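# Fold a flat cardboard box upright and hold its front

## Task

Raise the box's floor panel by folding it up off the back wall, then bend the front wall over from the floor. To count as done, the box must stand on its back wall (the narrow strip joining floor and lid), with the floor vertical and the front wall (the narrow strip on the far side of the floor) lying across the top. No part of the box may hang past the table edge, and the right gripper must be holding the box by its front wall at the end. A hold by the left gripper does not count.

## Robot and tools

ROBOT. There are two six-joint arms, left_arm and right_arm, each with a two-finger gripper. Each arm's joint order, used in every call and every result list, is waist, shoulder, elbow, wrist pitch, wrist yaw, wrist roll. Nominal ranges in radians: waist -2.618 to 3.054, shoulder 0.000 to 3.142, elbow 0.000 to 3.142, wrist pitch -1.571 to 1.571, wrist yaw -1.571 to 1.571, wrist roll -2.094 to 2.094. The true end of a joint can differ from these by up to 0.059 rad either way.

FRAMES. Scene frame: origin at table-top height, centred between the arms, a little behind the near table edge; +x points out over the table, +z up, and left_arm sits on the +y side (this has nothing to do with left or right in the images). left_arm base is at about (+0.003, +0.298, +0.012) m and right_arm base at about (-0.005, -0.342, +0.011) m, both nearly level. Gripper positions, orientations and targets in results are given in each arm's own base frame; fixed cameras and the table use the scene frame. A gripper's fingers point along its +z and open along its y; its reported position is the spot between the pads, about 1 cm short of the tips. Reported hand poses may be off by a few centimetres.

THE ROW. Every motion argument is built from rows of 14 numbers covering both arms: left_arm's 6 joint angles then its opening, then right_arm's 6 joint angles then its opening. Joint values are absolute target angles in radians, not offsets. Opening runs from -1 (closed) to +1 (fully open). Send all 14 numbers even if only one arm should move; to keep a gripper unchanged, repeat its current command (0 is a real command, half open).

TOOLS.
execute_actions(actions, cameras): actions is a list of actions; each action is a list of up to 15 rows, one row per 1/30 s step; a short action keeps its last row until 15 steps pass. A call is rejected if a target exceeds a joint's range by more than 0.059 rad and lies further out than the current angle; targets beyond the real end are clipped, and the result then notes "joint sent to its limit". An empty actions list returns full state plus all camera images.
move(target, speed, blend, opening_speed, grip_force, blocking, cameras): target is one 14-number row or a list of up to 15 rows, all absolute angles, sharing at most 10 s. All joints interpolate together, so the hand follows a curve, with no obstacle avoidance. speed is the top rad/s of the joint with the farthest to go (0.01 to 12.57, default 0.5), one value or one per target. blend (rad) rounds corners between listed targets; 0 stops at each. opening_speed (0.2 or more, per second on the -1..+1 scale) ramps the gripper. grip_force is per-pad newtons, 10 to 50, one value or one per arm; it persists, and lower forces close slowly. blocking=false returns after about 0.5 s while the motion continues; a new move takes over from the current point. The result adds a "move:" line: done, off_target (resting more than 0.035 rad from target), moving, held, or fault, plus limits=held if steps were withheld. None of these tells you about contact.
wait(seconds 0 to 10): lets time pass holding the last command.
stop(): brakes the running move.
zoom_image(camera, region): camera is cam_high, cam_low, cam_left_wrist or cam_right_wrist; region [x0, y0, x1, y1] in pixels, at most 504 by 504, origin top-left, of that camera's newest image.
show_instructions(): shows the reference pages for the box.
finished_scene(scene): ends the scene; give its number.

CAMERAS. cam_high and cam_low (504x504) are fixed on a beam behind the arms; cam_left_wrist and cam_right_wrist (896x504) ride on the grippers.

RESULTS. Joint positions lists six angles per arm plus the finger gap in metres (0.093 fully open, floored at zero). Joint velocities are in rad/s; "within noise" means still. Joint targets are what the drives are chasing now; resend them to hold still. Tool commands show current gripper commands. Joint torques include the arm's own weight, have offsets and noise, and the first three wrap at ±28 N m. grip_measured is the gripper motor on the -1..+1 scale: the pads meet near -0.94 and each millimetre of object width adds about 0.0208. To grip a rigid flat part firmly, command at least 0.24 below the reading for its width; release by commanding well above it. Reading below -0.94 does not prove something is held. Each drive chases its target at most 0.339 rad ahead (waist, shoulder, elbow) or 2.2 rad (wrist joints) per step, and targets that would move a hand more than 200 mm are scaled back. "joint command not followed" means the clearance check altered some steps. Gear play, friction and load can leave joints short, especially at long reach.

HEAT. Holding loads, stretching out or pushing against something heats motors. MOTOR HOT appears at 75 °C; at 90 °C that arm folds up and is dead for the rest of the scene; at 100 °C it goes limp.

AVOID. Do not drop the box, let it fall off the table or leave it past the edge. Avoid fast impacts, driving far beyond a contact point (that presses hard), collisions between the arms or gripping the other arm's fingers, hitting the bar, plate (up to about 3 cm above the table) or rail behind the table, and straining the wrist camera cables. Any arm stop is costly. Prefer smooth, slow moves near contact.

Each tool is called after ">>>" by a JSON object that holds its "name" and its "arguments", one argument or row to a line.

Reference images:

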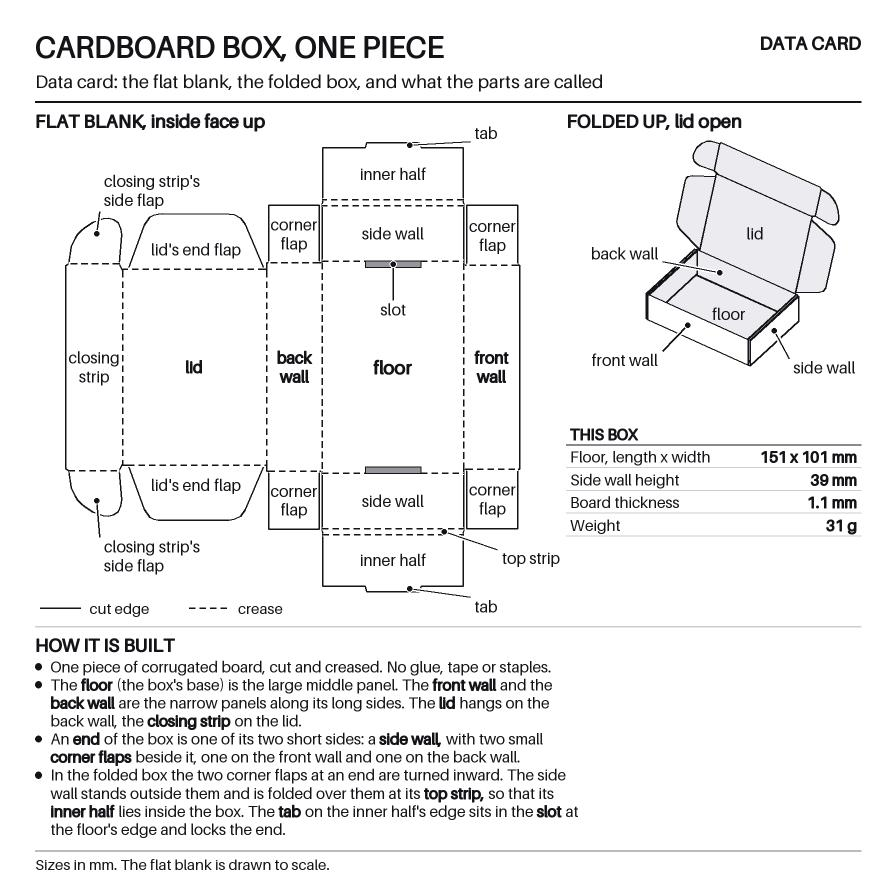

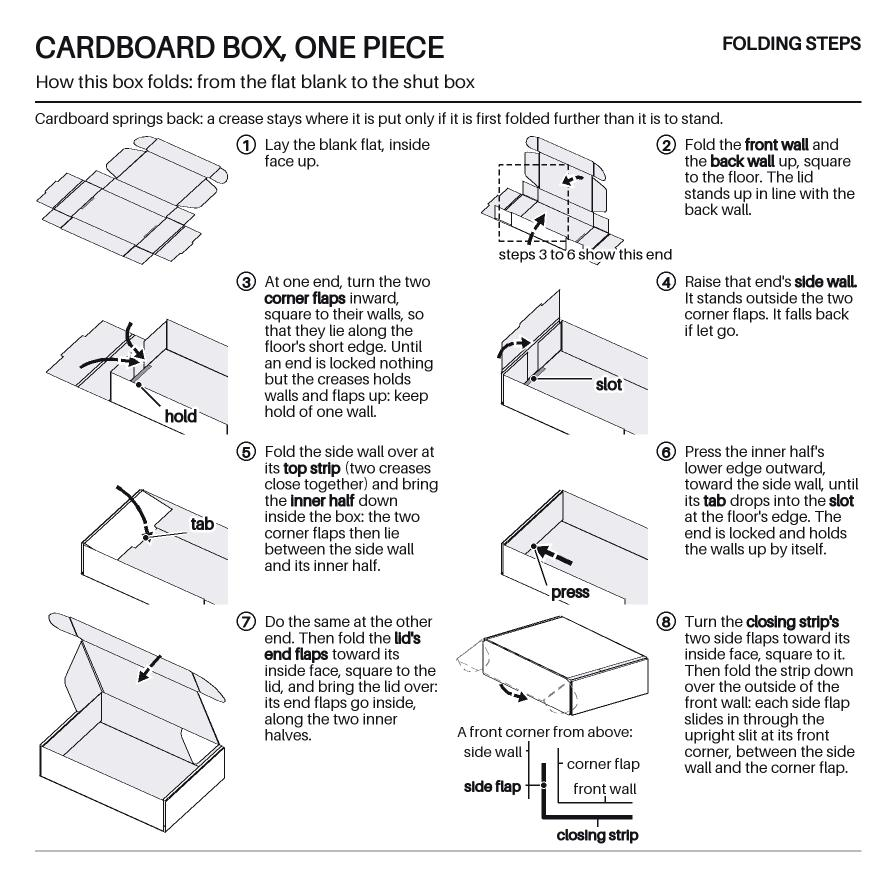

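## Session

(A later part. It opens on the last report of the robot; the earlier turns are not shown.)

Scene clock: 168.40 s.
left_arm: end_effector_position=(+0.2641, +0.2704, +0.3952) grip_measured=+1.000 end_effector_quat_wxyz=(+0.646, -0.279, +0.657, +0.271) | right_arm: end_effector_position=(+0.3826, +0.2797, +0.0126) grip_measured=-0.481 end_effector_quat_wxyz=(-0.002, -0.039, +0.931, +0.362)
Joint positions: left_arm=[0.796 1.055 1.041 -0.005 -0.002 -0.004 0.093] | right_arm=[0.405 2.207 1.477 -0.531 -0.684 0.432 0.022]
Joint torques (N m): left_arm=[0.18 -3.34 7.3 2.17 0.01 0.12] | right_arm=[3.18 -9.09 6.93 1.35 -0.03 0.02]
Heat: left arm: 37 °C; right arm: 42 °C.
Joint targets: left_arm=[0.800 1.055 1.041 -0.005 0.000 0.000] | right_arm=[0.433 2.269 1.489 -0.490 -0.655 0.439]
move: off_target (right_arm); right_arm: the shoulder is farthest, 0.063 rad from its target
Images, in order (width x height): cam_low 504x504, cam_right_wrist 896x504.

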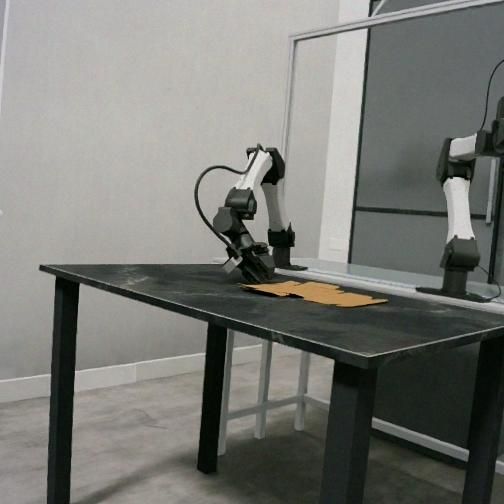

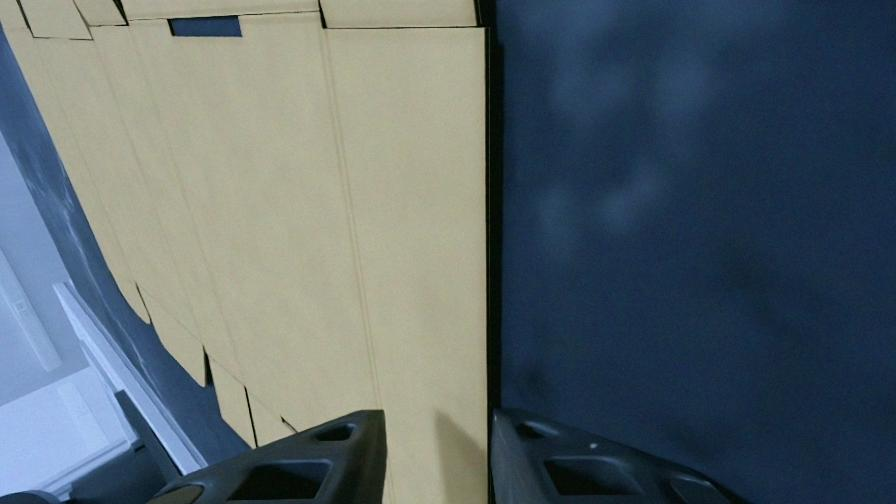

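>>> {"name": "move", "arguments": {
  "target": [0.8, 1.055, 1.041, -0.005, 0, 0, 1, 0.425, 2.250, 1.490, -0.50, -0.665, 0.44, -0.75],
  "speed": 0.2,
  "grip_force": 20,
  "cameras": ["cam_low", "cam_right_wrist"]
}}

>>> {"name": "zoom_image", "arguments": {
  "camera": "cam_low",
  "region": [230, 250, 290, 310]
}}

Scene clock: 174.10 s.
left_arm: end_effector_position=(+0.2641, +0.2704, +0.3952) grip_measured=+1.000 end_effector_quat_wxyz=(+0.646, -0.279, +0.657, +0.271) | right_arm: end_effector_position=(+0.3821, +0.2833, +0.0094) grip_measured=-0.748 end_effector_quat_wxyz=(-0.001, -0.043, +0.931, +0.363)
Joint positions: left_arm=[0.796 1.055 1.041 -0.005 -0.002 -0.004 0.093] | right_arm=[0.412 2.216 1.477 -0.517 -0.684 0.432 0.009]
Joint torques (N m): left_arm=[0.23 -3.32 7.27 2.18 0.01 0.12] | right_arm=[1.68 -12.05 6.95 1.08 -0.13 0.03]
Heat: left arm: 37 °C; right arm: 41 °C.
Joint targets: left_arm=[0.800 1.055 1.041 -0.005 0.000 0.000] | right_arm=[0.424 2.250 1.490 -0.500 -0.665 0.440]
grip_force (N): 20, 20
move: done
Images, in order (width x height): cam_low 504x504, cam_right_wrist 896x504.

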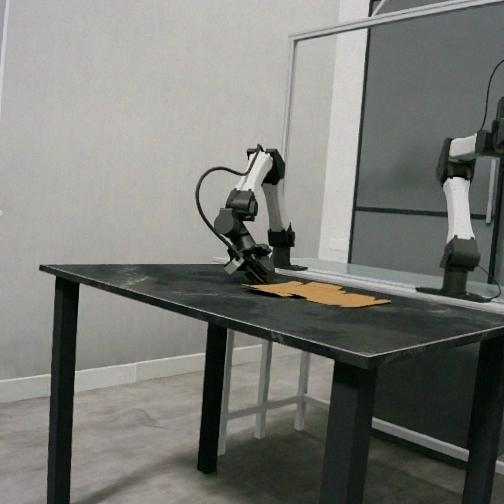

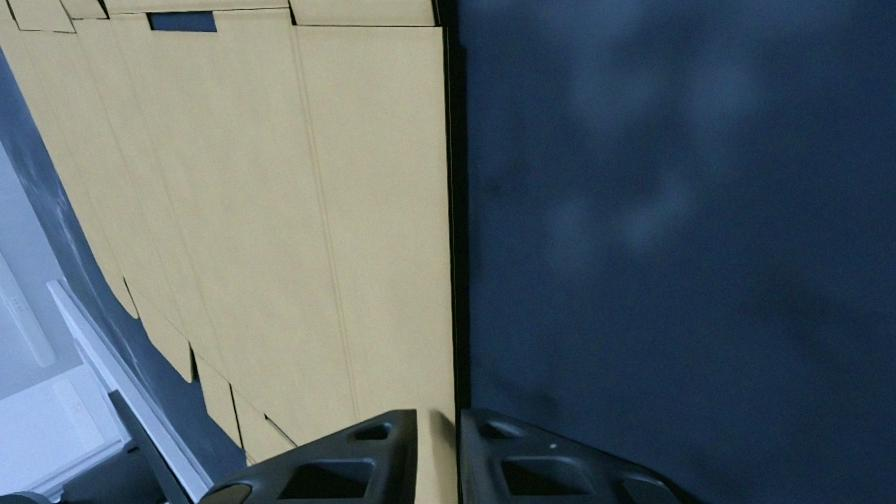

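Scaled by 8.400 from the camera's 504x504 image, which has a finer 720x720 frame.

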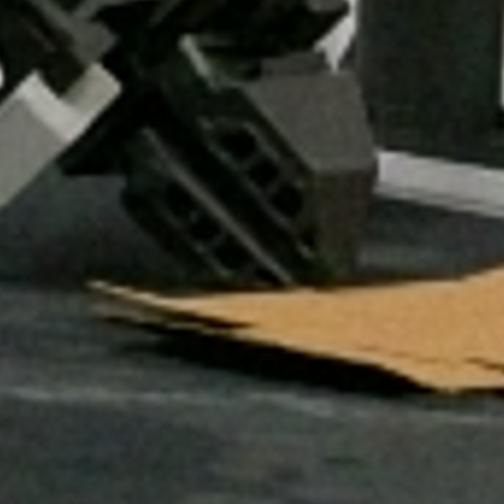

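>>> {"name": "move", "arguments": {
  "target": [0.8, 1.055, 1.041, -0.005, 0, 0, 1, 0.425, 2.150, 1.490, -0.50, -0.665, 0.44, -0.90],
  "speed": 0.2,
  "cameras": ["cam_low", "cam_right_wrist"]
}}

>>> {"name": "zoom_image", "arguments": {
  "camera": "cam_low",
  "region": [230, 250, 290, 310]
}}

>>> {"name": "zoom_image", "arguments": {
  "camera": "cam_right_wrist",
  "region": [330, 300, 530, 504]
}}

Scene clock: 177.30 s.
left_arm: end_effector_position=(+0.2641, +0.2704, +0.3952) grip_measured=+1.000 end_effector_quat_wxyz=(+0.646, -0.279, +0.657, +0.271) | right_arm: end_effector_position=(+0.3834, +0.2839, +0.0155) grip_measured=-0.897 end_effector_quat_wxyz=(+0.005, -0.046, +0.930, +0.365)
Joint positions: left_arm=[0.796 1.055 1.041 -0.005 -0.002 -0.004 0.093] | right_arm=[0.412 2.202 1.477 -0.517 -0.684 0.432 0.002]
Joint torques (N m): left_arm=[0.1 -3.29 7.34 2.18 0.01 0.11] | right_arm=[1.76 -20.57 7.06 1.1 -0.12 0.02]
Heat: left arm: 37 °C; right arm: 41 °C.
Joint targets: left_arm=[0.800 1.055 1.041 -0.005 0.000 0.000] | right_arm=[0.425 2.151 1.490 -0.501 -0.665 0.440]
grip_force (N): 20, 20
move: off_target (right_arm); right_arm: the shoulder is farthest, 0.052 rad from its target
Images, in order (width x height): cam_low 504x504, cam_right_wrist 896x504.

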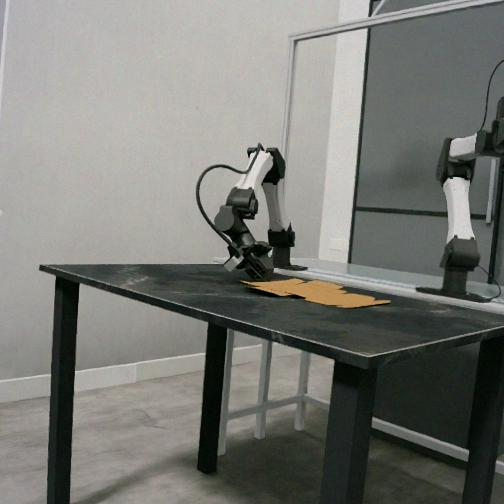

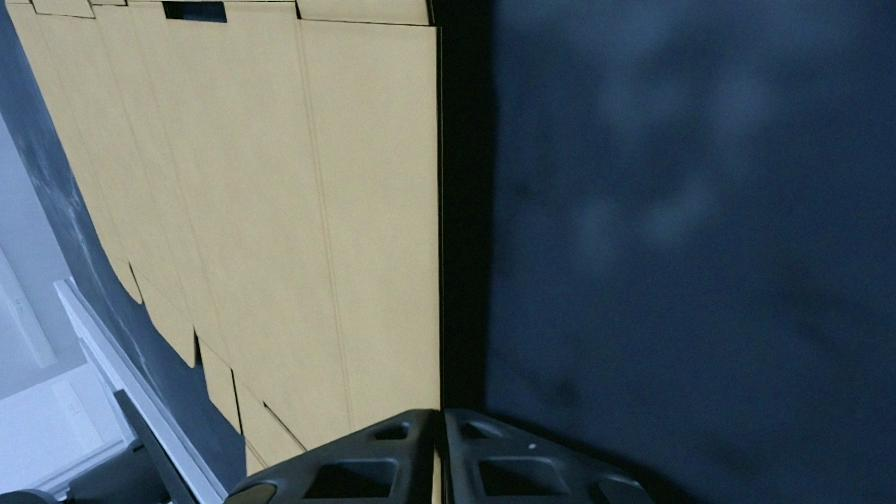

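Scaled by 8.400 from the camera's 504x504 image, which has a finer 720x720 frame.

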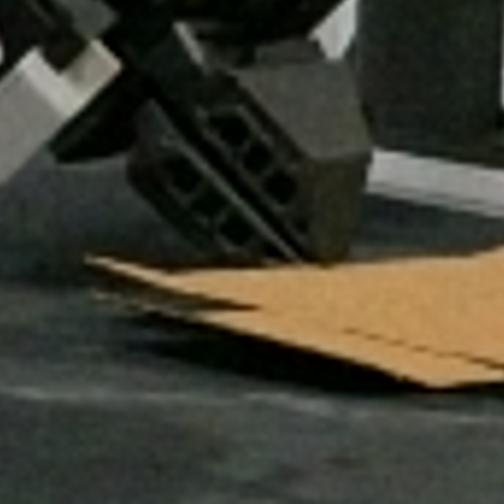

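Scaled by 2.471 from the camera's 896x504 image, which has a finer 1280x720 frame.

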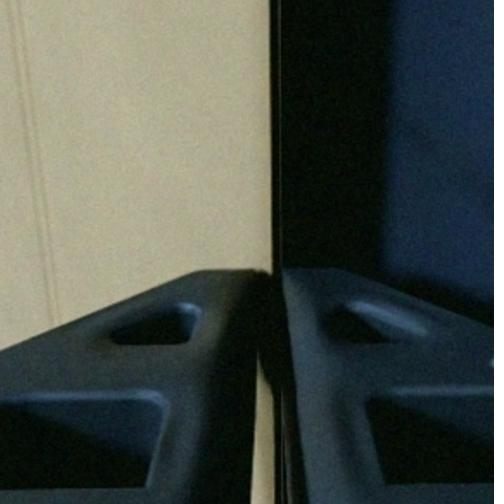

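>>> {"name": "move", "arguments": {
  "target": [0.8, 1.055, 1.041, -0.005, 0, 0, 1, 0.415, 2.10, 1.490, -0.50, -0.665, 0.44, -1.0],
  "speed": 0.1,
  "cameras": ["cam_low", "cam_right_wrist"]
}}

>>> {"name": "zoom_image", "arguments": {
  "camera": "cam_low",
  "region": [230, 240, 300, 310]
}}

>>> {"name": "zoom_image", "arguments": {
  "camera": "cam_right_wrist",
  "region": [330, 300, 530, 504]
}}

Scene clock: 179.57 s.
left_arm: end_effector_position=(+0.2641, +0.2704, +0.3952) grip_measured=+1.000 end_effector_quat_wxyz=(+0.646, -0.279, +0.657, +0.271) | right_arm: end_effector_position=(+0.3875, +0.2857, +0.0389) grip_measured=-0.951 end_effector_quat_wxyz=(+0.028, -0.054, +0.926, +0.374)
Joint positions: left_arm=[0.796 1.055 1.041 -0.005 -0.002 -0.004 0.093] | right_arm=[0.412 2.15 1.477 -0.517 -0.684 0.432 0]
Joint torques (N m): left_arm=[0.18 -3.34 7.32 2.2 0.03 0.13] | right_arm=[0.8 -20.07 7.35 1.21 -0.13 0.03]
Heat: left arm: 37 °C; right arm: 43 °C.
Joint targets: left_arm=[0.800 1.055 1.041 -0.005 0.000 0.000] | right_arm=[0.415 2.100 1.490 -0.500 -0.665 0.440]
grip_force (N): 20, 20
move: off_target (right_arm); right_arm: the shoulder is farthest, 0.050 rad from its target
Images, in order (width x height): cam_low 504x504, cam_right_wrist 896x504.

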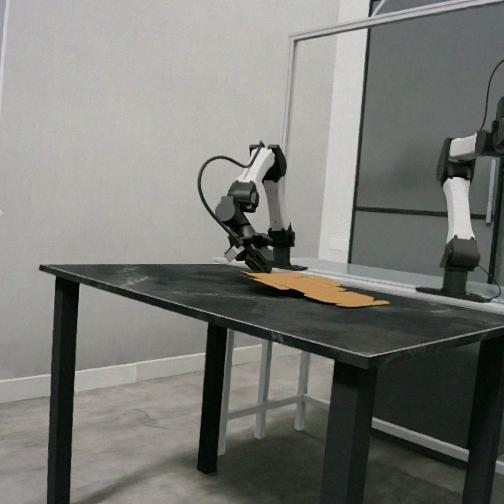

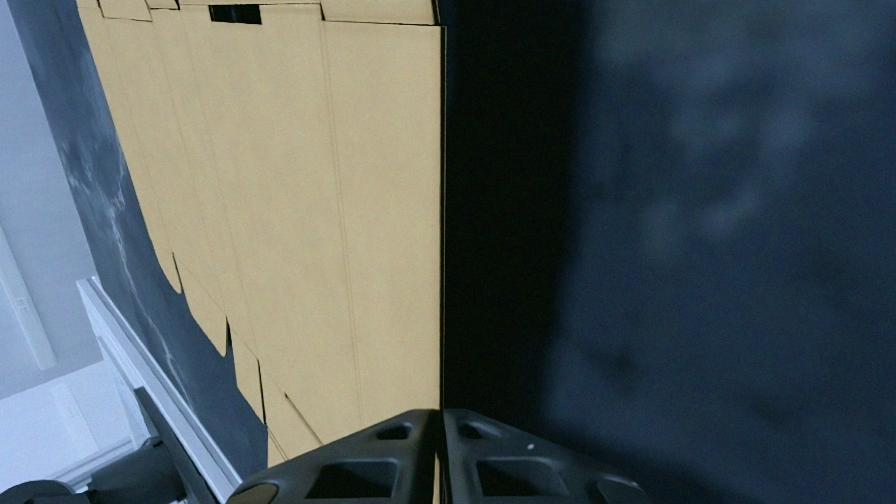

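Scaled by 7.200 from the camera's 504x504 image, which has a finer 720x720 frame.

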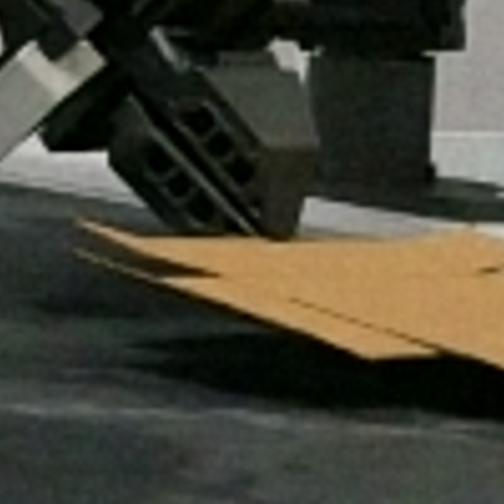

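Scaled by 2.471 from the camera's 896x504 image, which has a finer 1280x720 frame.

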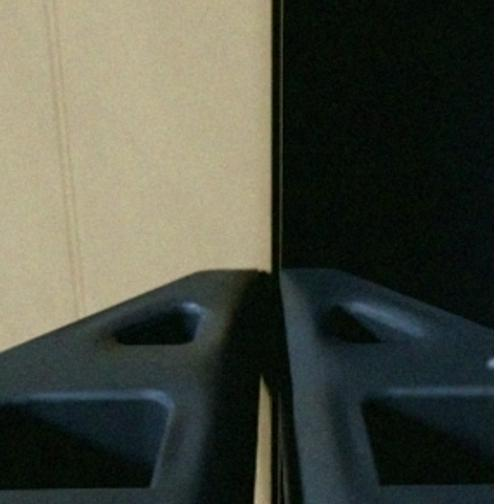

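>>> {"name": "move", "arguments": {
  "target": [0.8, 1.055, 1.041, -0.005, 0, 0, 1, 0.436, 1.69, 1.75, -1.49, 0.0, 0.43, -1.0],
  "speed": 0.4,
  "grip_force": 40,
  "cameras": ["cam_high", "cam_low", "cam_right_wrist"]
}}

Scene clock: 190.50 s.
left_arm: end_effector_position=(+0.2641, +0.2704, +0.3952) grip_measured=+1.000 end_effector_quat_wxyz=(+0.646, -0.279, +0.657, +0.271) | right_arm: end_effector_position=(+0.3016, +0.1412, +0.1955) grip_measured=-0.974 end_effector_quat_wxyz=(+0.050, +0.002, +0.998, +0.036)
Joint positions: left_arm=[0.796 1.055 1.041 -0.005 -0.002 -0.004 0.093] | right_arm=[0.426 1.72 1.727 -1.457 -0.023 0.432 0]
Joint torques (N m): left_arm=[0.24 -3.32 7.42 2.19 0.02 0.12] | right_arm=[1.52 -13.38 7.95 0.15 0.24 -0.03]
Heat: left arm: 37 °C; right arm: 47 °C.
Joint targets: left_arm=[0.800 1.055 1.041 -0.005 0.000 0.000] | right_arm=[0.436 1.690 1.750 -1.490 -0.007 0.430]
grip_force (N): 40, 40
move: done
Images, in order (width x height): cam_high 504x504, cam_low 504x504, cam_right_wrist 896x504.

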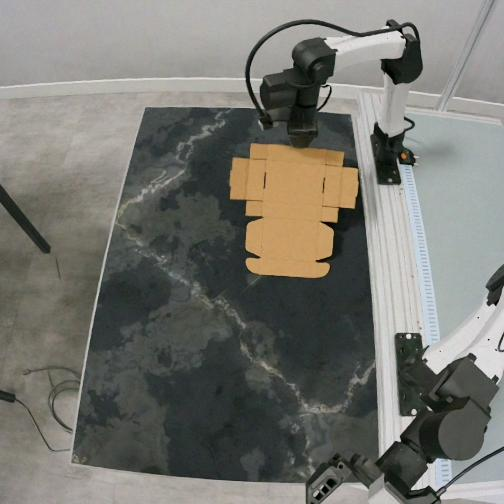

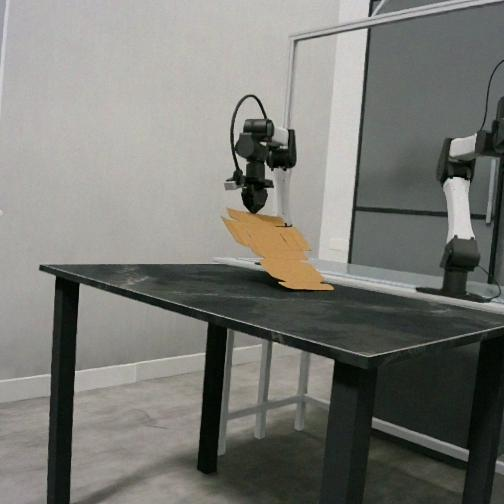

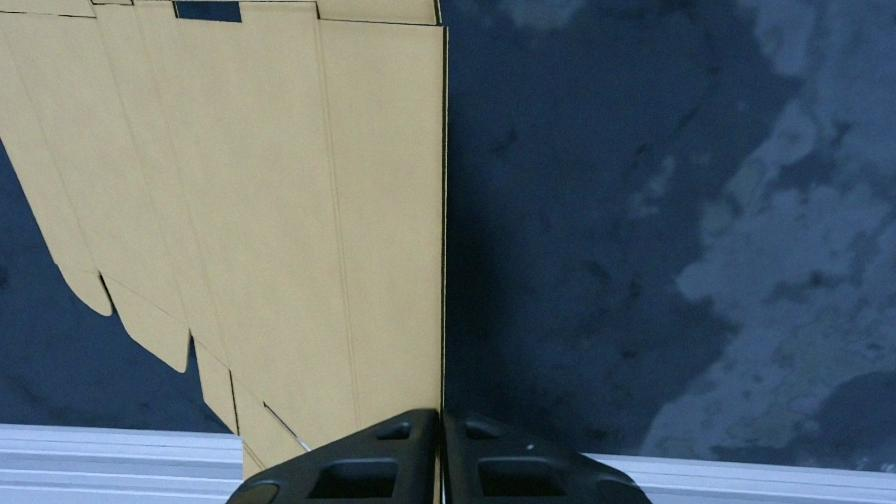

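>>> {"name": "move", "arguments": {
  "target": [0.8, 1.055, 1.041, -0.005, 0, 0, 1, 0.436, 2.09, 2.05, -1.49, 0.0, -1.57, -1.0],
  "speed": 0.6,
  "cameras": ["cam_high", "cam_low", "cam_right_wrist"]
}}

Scene clock: 198.03 s.
left_arm: end_effector_position=(+0.2641, +0.2704, +0.3952) grip_measured=+1.000 end_effector_quat_wxyz=(+0.646, -0.279, +0.657, +0.271) | right_arm: end_effector_position=(+0.3714, +0.1698, +0.1549) grip_measured=-0.974 end_effector_quat_wxyz=(-0.031, +0.835, -0.549, +0.016)
Joint positions: left_arm=[0.796 1.055 1.041 -0.005 -0.002 -0.004 0.093] | right_arm=[0.426 2.061 2.021 -1.462 -0.006 -1.553 0]
Joint torques (N m): left_arm=[0.18 -3.33 7.42 2.18 0 0.12] | right_arm=[1.47 -11.07 8.24 0.05 0.14 -0.14]
Heat: left arm: 38 °C; right arm: 47 °C.
Joint targets: left_arm=[0.800 1.055 1.041 -0.005 0.000 0.000] | right_arm=[0.436 2.090 2.050 -1.489 0.007 -1.570]
grip_force (N): 40, 40
move: done
Images, in order (width x height): cam_high 504x504, cam_low 504x504, cam_right_wrist 896x504.

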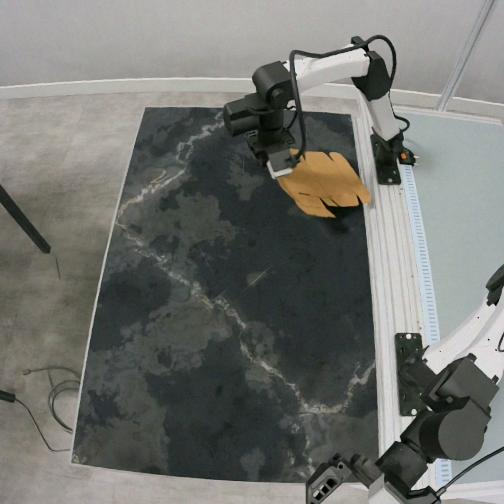

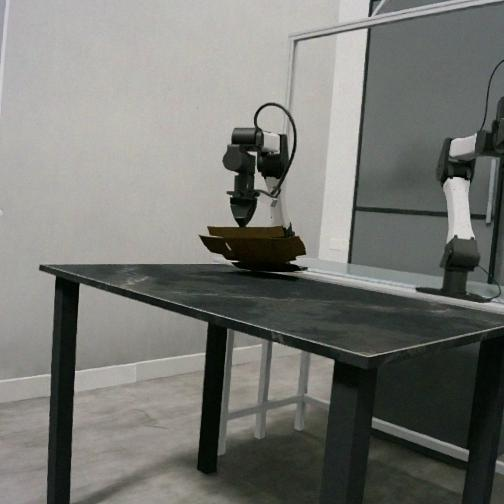

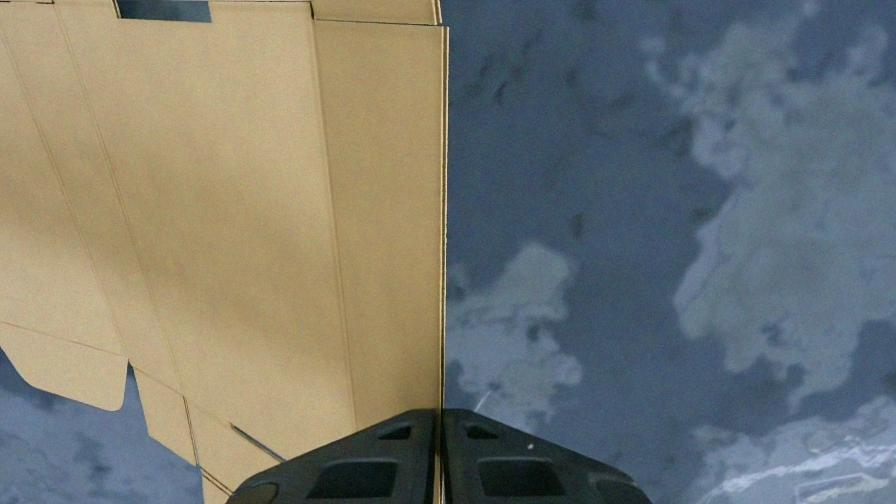

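>>> {"name": "move", "arguments": {
  "target": [0.8, 1.055, 1.041, -0.005, 0, 0, 1, 0.705, 2.35, 2.32, -1.18, 0.0, -1.57, -1.0],
  "speed": 0.4,
  "cameras": ["cam_high", "cam_low", "cam_right_wrist"]
}}

>>> {"name": "zoom_image", "arguments": {
  "camera": "cam_low",
  "region": [170, 170, 350, 310]
}}

Scene clock: 226.80 s.
left_arm: end_effector_position=(+0.2641, +0.2704, +0.3952) grip_measured=+1.000 end_effector_quat_wxyz=(+0.646, -0.279, +0.657, +0.271) | right_arm: end_effector_position=(+0.4045, +0.3406, +0.1337) grip_measured=-0.974 end_effector_quat_wxyz=(-0.159, +0.890, -0.422, +0.072)
Joint positions: left_arm=[0.796 1.055 1.041 -0.005 -0.002 -0.004 0.093] | right_arm=[0.699 2.317 2.293 -1.196 -0.002 -1.556 0]
Joint torques (N m): left_arm=[0.2 -3.32 7.39 2.17 0.04 0.11] | right_arm=[0.96 -13.87 8.69 1.14 0.03 -0.11]
Heat: left arm: 38 °C; right arm: 43 °C.
Joint targets: left_arm=[0.800 1.055 1.041 -0.005 0.000 0.000] | right_arm=[0.705 2.349 2.321 -1.181 0.001 -1.569]
grip_force (N): 40, 40
move: done
Images, in order (width x height): cam_high 504x504, cam_low 504x504, cam_right_wrist 896x504.

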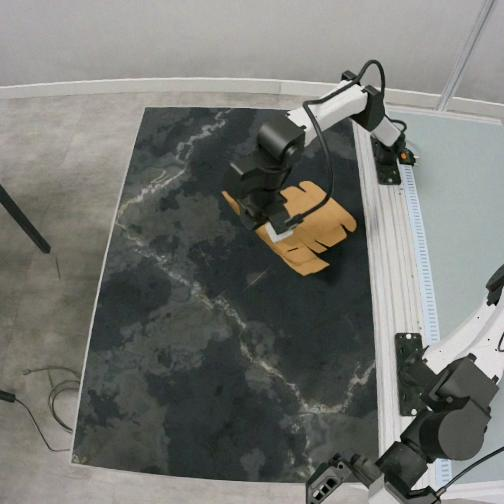

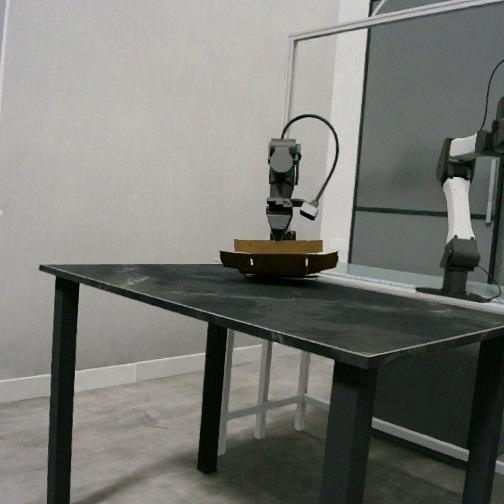

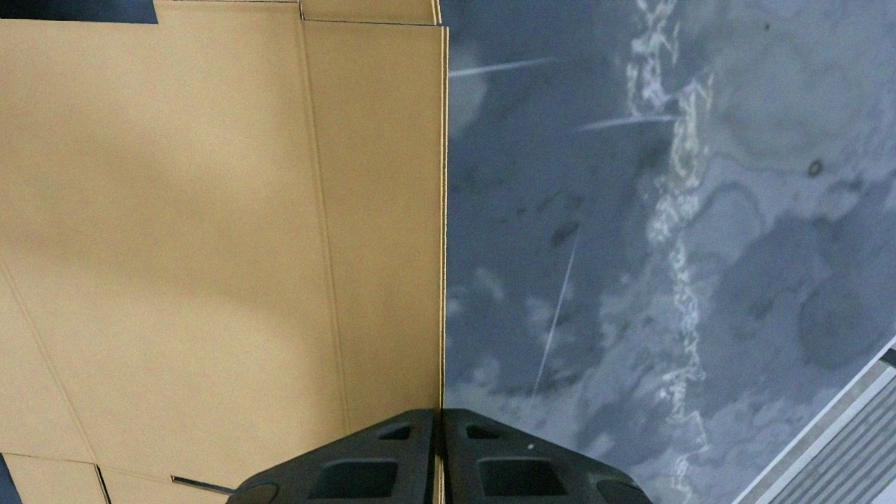

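Scaled by 2.800 from the camera's 504x504 image, which has a finer 720x720 frame.

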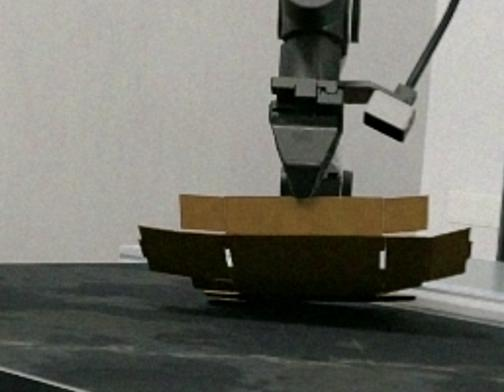

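>>> {"name": "move", "arguments": {
  "target": [
    [-0.9, 1.0, 0.90, -0.68, 0, 0, -1.0, 0.705, 2.35, 2.32, -1.18, 0.0, -1.57, -1.0],
    [-1.0, 1.75, 0.80, 0.12, 0, 0, -1.0, 0.705, 2.35, 2.32, -1.18, 0.0, -1.57, -1.0]
  ],
  "speed": [0.9, 0.5],
  "blend": [0.15, 0],
  "cameras": ["cam_high", "cam_low", "cam_left_wrist"]
}}

>>> {"name": "zoom_image", "arguments": {
  "camera": "cam_high",
  "region": [200, 130, 380, 310]
}}

Scene clock: 243.07 s.
left_arm: end_effector_position=(+0.2236, -0.3553, +0.0316) grip_measured=-0.980 end_effector_quat_wxyz=(+0.308, +0.451, +0.820, -0.174) | right_arm: end_effector_position=(+0.4048, +0.3408, +0.1339) grip_measured=-0.974 end_effector_quat_wxyz=(-0.160, +0.890, -0.421, +0.072)
Joint positions: left_arm=[-1.006 1.741 0.813 0.079 0.007 -0.004 0] | right_arm=[0.699 2.317 2.293 -1.195 -0.002 -1.559 0]
Joint torques (N m): left_arm=[-0.64 -7.17 4.82 2.08 0.01 0.14] | right_arm=[1.09 -13.79 8.61 1.13 0.03 -0.11]
Heat: left arm: 38 °C; right arm: 45 °C.
Joint targets: left_arm=[-1.013 1.749 0.800 0.121 0.009 0.000] | right_arm=[0.705 2.350 2.320 -1.180 0.000 -1.572]
grip_force (N): 40, 40
move: off_target (left_arm); left_arm: the wrist pitch is farthest, 0.041 rad from its target
Images, in order (width x height): cam_high 504x504, cam_low 504x504, cam_left_wrist 896x504.

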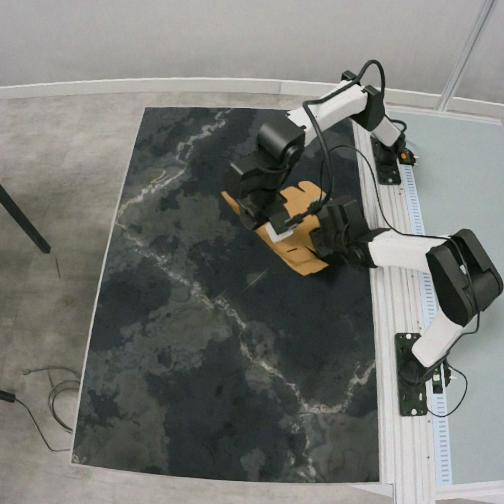

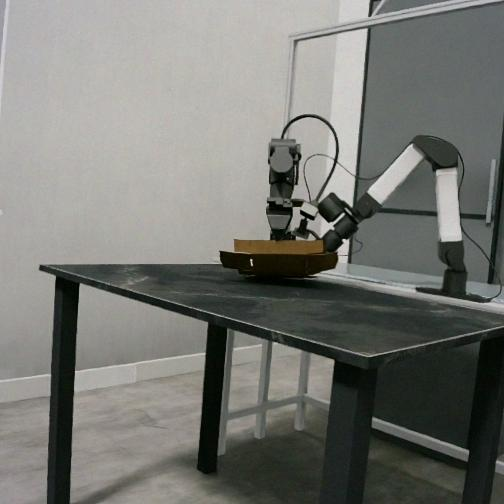

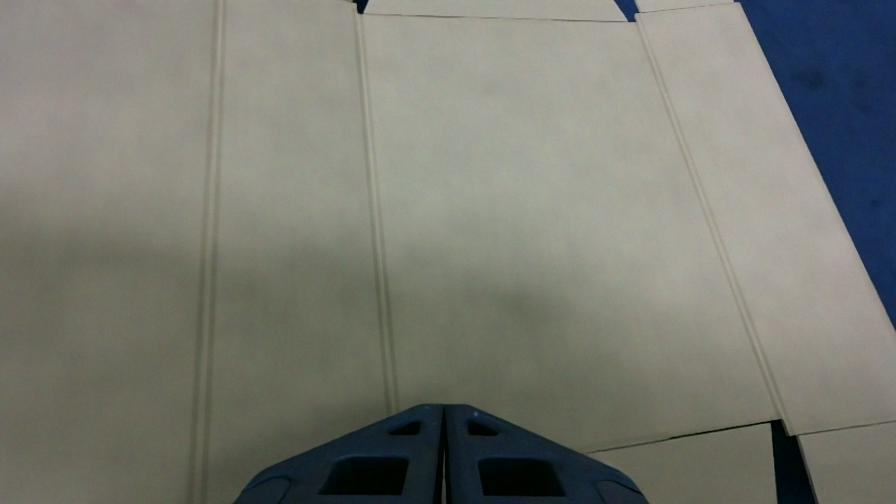

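Scaled by 2.800 from the camera's 504x504 image, which has a finer 720x720 frame.

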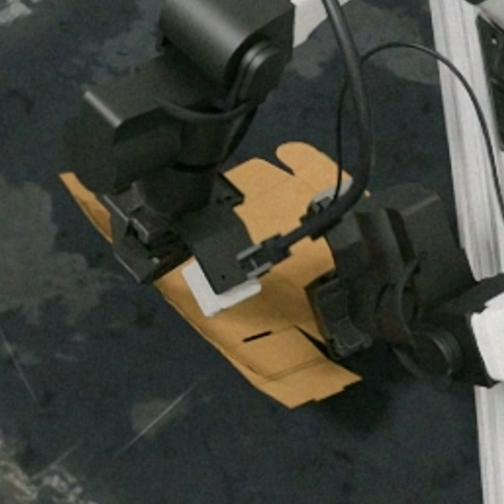

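>>> {"name": "move", "arguments": {
  "target": [-1.0, 1.83, 0.80, 0.12, 0, 0, -1.0, 0.705, 2.35, 2.32, -1.18, 0.0, -1.57, -1.0],
  "speed": 0.15,
  "cameras": ["cam_low", "cam_left_wrist"]
}}

>>> {"name": "zoom_image", "arguments": {
  "camera": "cam_low",
  "region": [210, 190, 360, 300]
}}

Scene clock: 245.80 s.
left_arm: end_effector_position=(+0.2288, -0.3477, +0.0052) grip_measured=-0.980 end_effector_quat_wxyz=(+0.289, +0.449, +0.832, -0.153) | right_arm: end_effector_position=(+0.4048, +0.3408, +0.1339) grip_measured=-0.974 end_effector_quat_wxyz=(-0.160, +0.890, -0.421, +0.072)
Joint positions: left_arm=[-0.991 1.815 0.813 0.098 -0.006 0.001 0] | right_arm=[0.699 2.317 2.293 -1.195 -0.002 -1.559 0]
Joint torques (N m): left_arm=[0.14 -6.72 4.66 1.82 -0.02 0.12] | right_arm=[1.09 -13.78 8.59 1.13 0.03 -0.09]
Heat: left arm: 39 °C; right arm: 45 °C.
Joint targets: left_arm=[-0.987 1.831 0.800 0.120 -0.009 0.005] | right_arm=[0.705 2.350 2.320 -1.180 0.000 -1.570]
grip_force (N): 40, 40
move: done
Images, in order (width x height): cam_low 504x504, cam_left_wrist 896x504.

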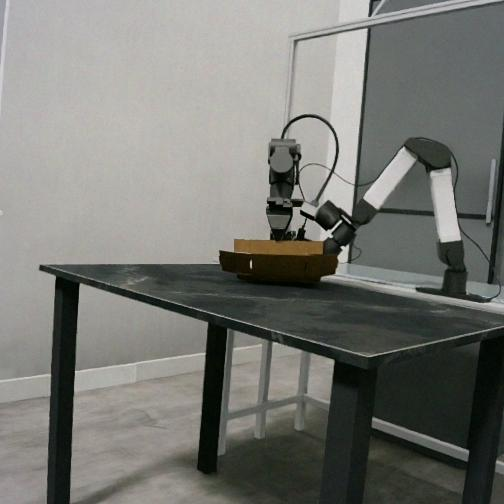

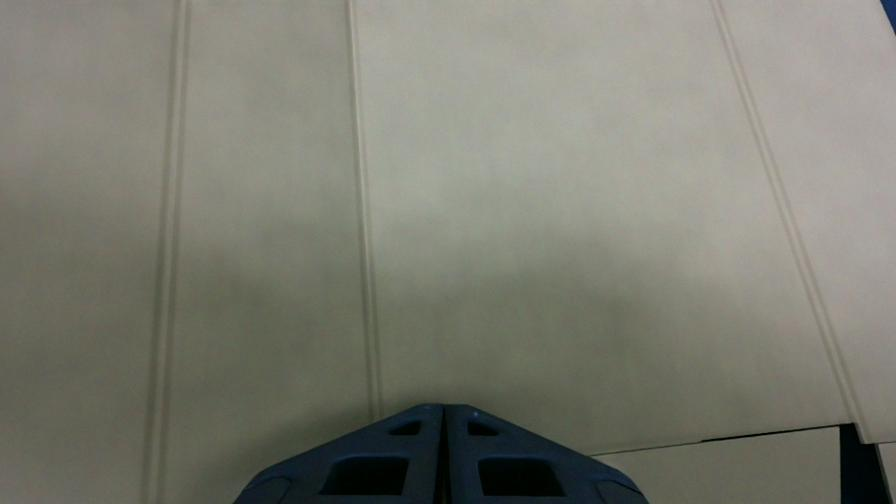

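Scaled by 3.360 from the camera's 504x504 image, which has a finer 720x720 frame.

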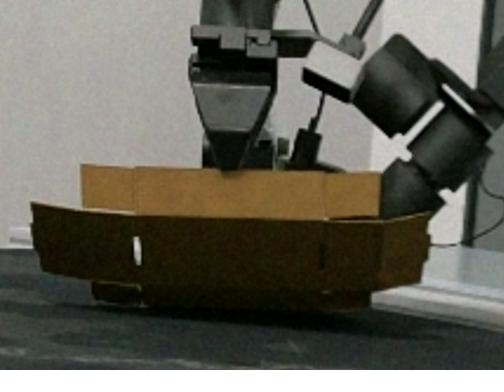

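>>> {"name": "move", "arguments": {
  "target": [-1.0, 1.88, 0.80, 0.12, 0, 0, -1.0, 0.705, 2.35, 2.32, -1.18, 0.0, -1.57, -1.0],
  "speed": 0.15,
  "cameras": ["cam_low", "cam_left_wrist"]
}}

>>> {"name": "zoom_image", "arguments": {
  "camera": "cam_low",
  "region": [210, 190, 360, 300]
}}

Scene clock: 247.70 s.
left_arm: end_effector_position=(+0.2317, -0.3498, -0.0045) grip_measured=-0.980 end_effector_quat_wxyz=(+0.292, +0.449, +0.831, -0.150) | right_arm: end_effector_position=(+0.4038, +0.3420, +0.1339) grip_measured=-0.974 end_effector_quat_wxyz=(-0.160, +0.891, -0.418, +0.072)
Joint positions: left_arm=[-0.991 1.854 0.813 0.139 -0.013 0.005 0] | right_arm=[0.702 2.317 2.293 -1.195 -0.002 -1.562 0]
Joint torques (N m): left_arm=[-0.83 -6.15 4.45 1.39 0.12 0.07] | right_arm=[1.22 -13.75 8.62 1.13 0.04 -0.09]
Heat: left arm: 38 °C; right arm: 45 °C.
Joint targets: left_arm=[-1.000 1.880 0.800 0.121 0.000 0.005] | right_arm=[0.708 2.350 2.320 -1.180 0.000 -1.573]
grip_force (N): 40, 40
move: done
Images, in order (width x height): cam_low 504x504, cam_left_wrist 896x504.

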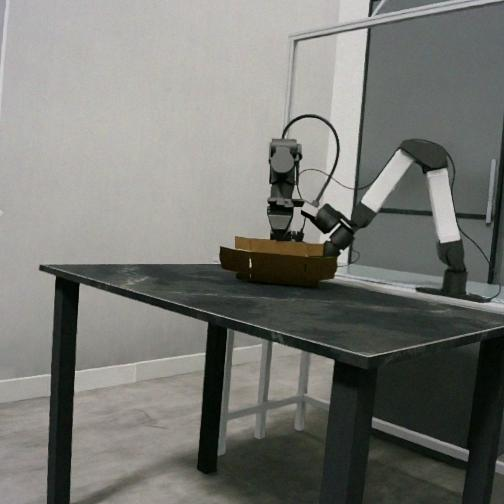

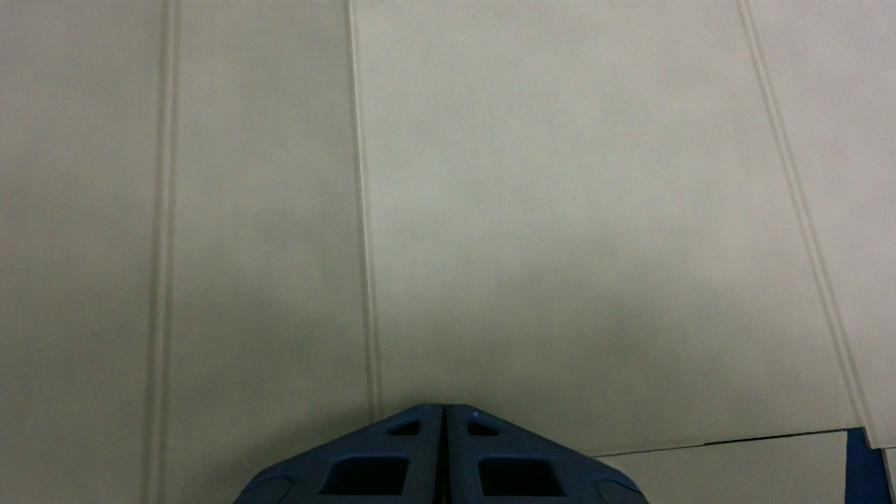

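Scaled by 3.360 from the camera's 504x504 image, which has a finer 720x720 frame.

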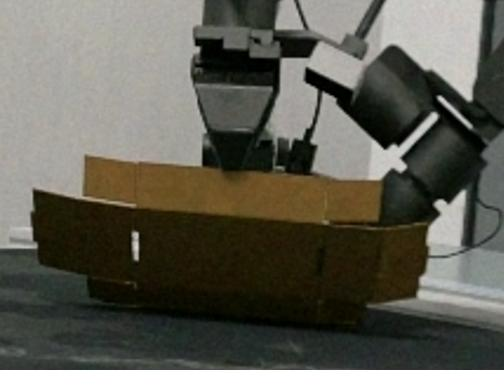

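>>> {"name": "move", "arguments": {
  "target": [
    [-1.0, 1.74, 0.80, 0.12, 0, 0, -1.0, 0.705, 2.35, 2.32, -1.18, 0.0, -1.57, -1.0],
    [-1.139, 1.78, 0.812, 0.19, 0, 1.57, -1.0, 0.705, 2.35, 2.32, -1.18, 0.0, -1.57, -1.0],
    [-1.139, 1.91, 0.76, 0.36, 0, 1.57, -1.0, 0.705, 2.35, 2.32, -1.18, 0.0, -1.57, -1.0]
  ],
  "speed": [0.3, 0.9, 0.2],
  "blend": [0.05, 0.05, 0],
  "cameras": ["cam_high", "cam_low", "cam_left_wrist", "cam_right_wrist"]
}}

>>> {"name": "zoom_image", "arguments": {
  "camera": "cam_low",
  "region": [210, 190, 360, 300]
}}

>>> {"name": "zoom_image", "arguments": {
  "camera": "cam_high",
  "region": [200, 130, 380, 310]
}}

Scene clock: 264.53 s.
left_arm: end_effector_position=(+0.1808, -0.3962, -0.0022) grip_measured=-0.980 end_effector_quat_wxyz=(+0.371, +0.902, +0.204, +0.081) | right_arm: end_effector_position=(+0.4056, +0.3404, +0.1340) grip_measured=-0.974 end_effector_quat_wxyz=(-0.160, +0.891, -0.418, +0.073)
Joint positions: left_arm=[-1.146 1.893 0.778 0.323 -0.009 1.554 0] | right_arm=[0.698 2.317 2.293 -1.193 -0.002 -1.567 0]
Joint torques (N m): left_arm=[-0.66 -7.13 3.95 2.05 0.11 0.22] | right_arm=[0.96 -13.78 8.64 1.11 0.03 -0.06]
Heat: left arm: 37 °C; right arm: 46 °C.
Joint targets: left_arm=[-1.152 1.909 0.761 0.359 0.000 1.570] | right_arm=[0.702 2.350 2.320 -1.180 0.000 -1.575]
grip_force (N): 40, 40
move: off_target (left_arm); left_arm: the wrist pitch is farthest, 0.037 rad from its target

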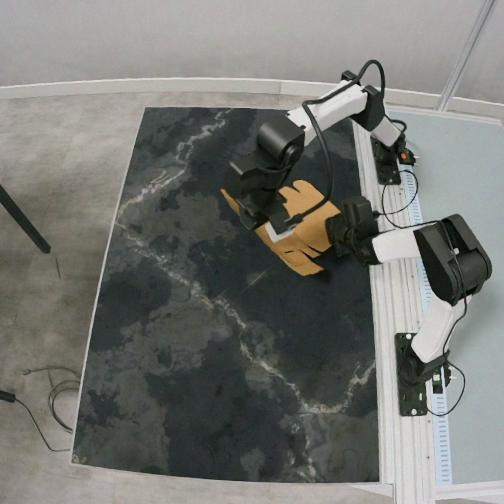

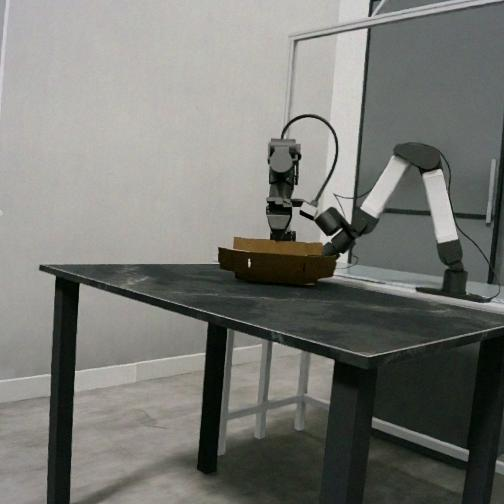

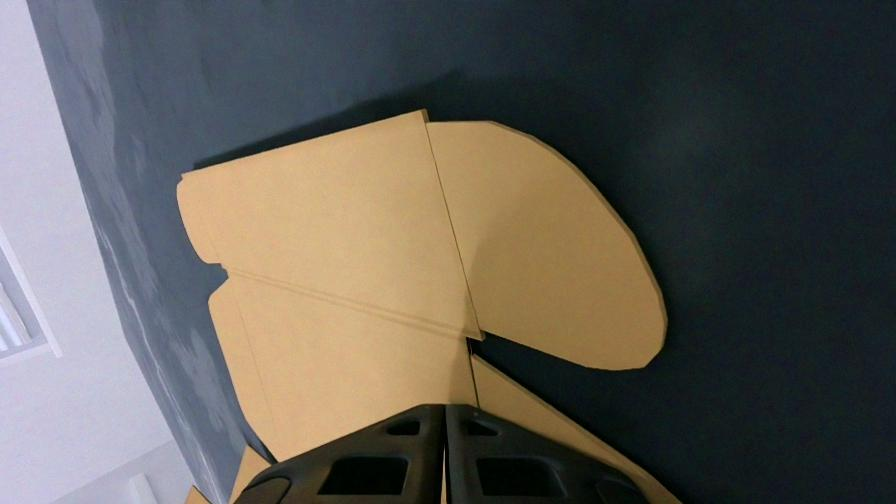

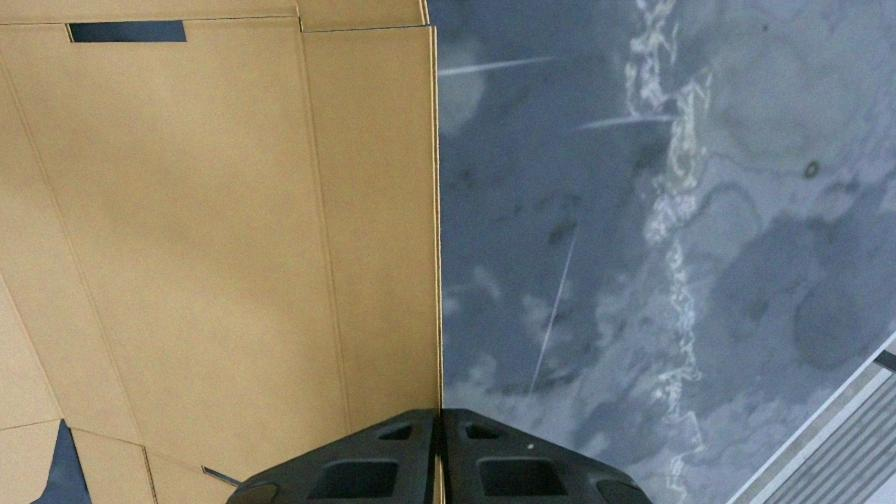

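Scaled by 3.360 from the camera's 504x504 image, which has a finer 720x720 frame.

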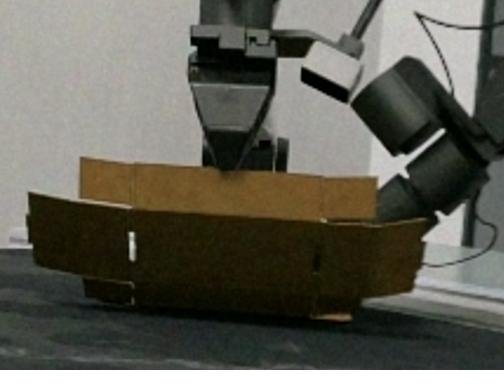

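Scaled by 2.800 from the camera's 504x504 image, which has a finer 720x720 frame.

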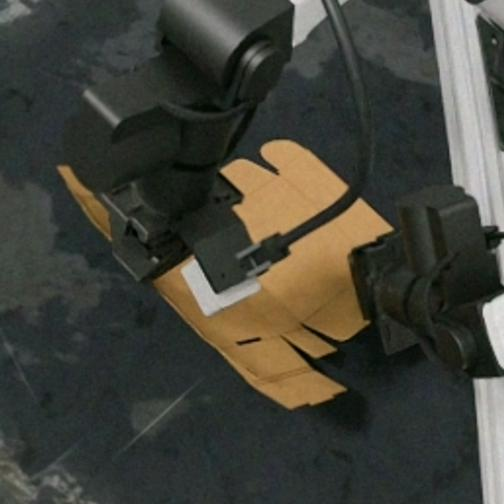

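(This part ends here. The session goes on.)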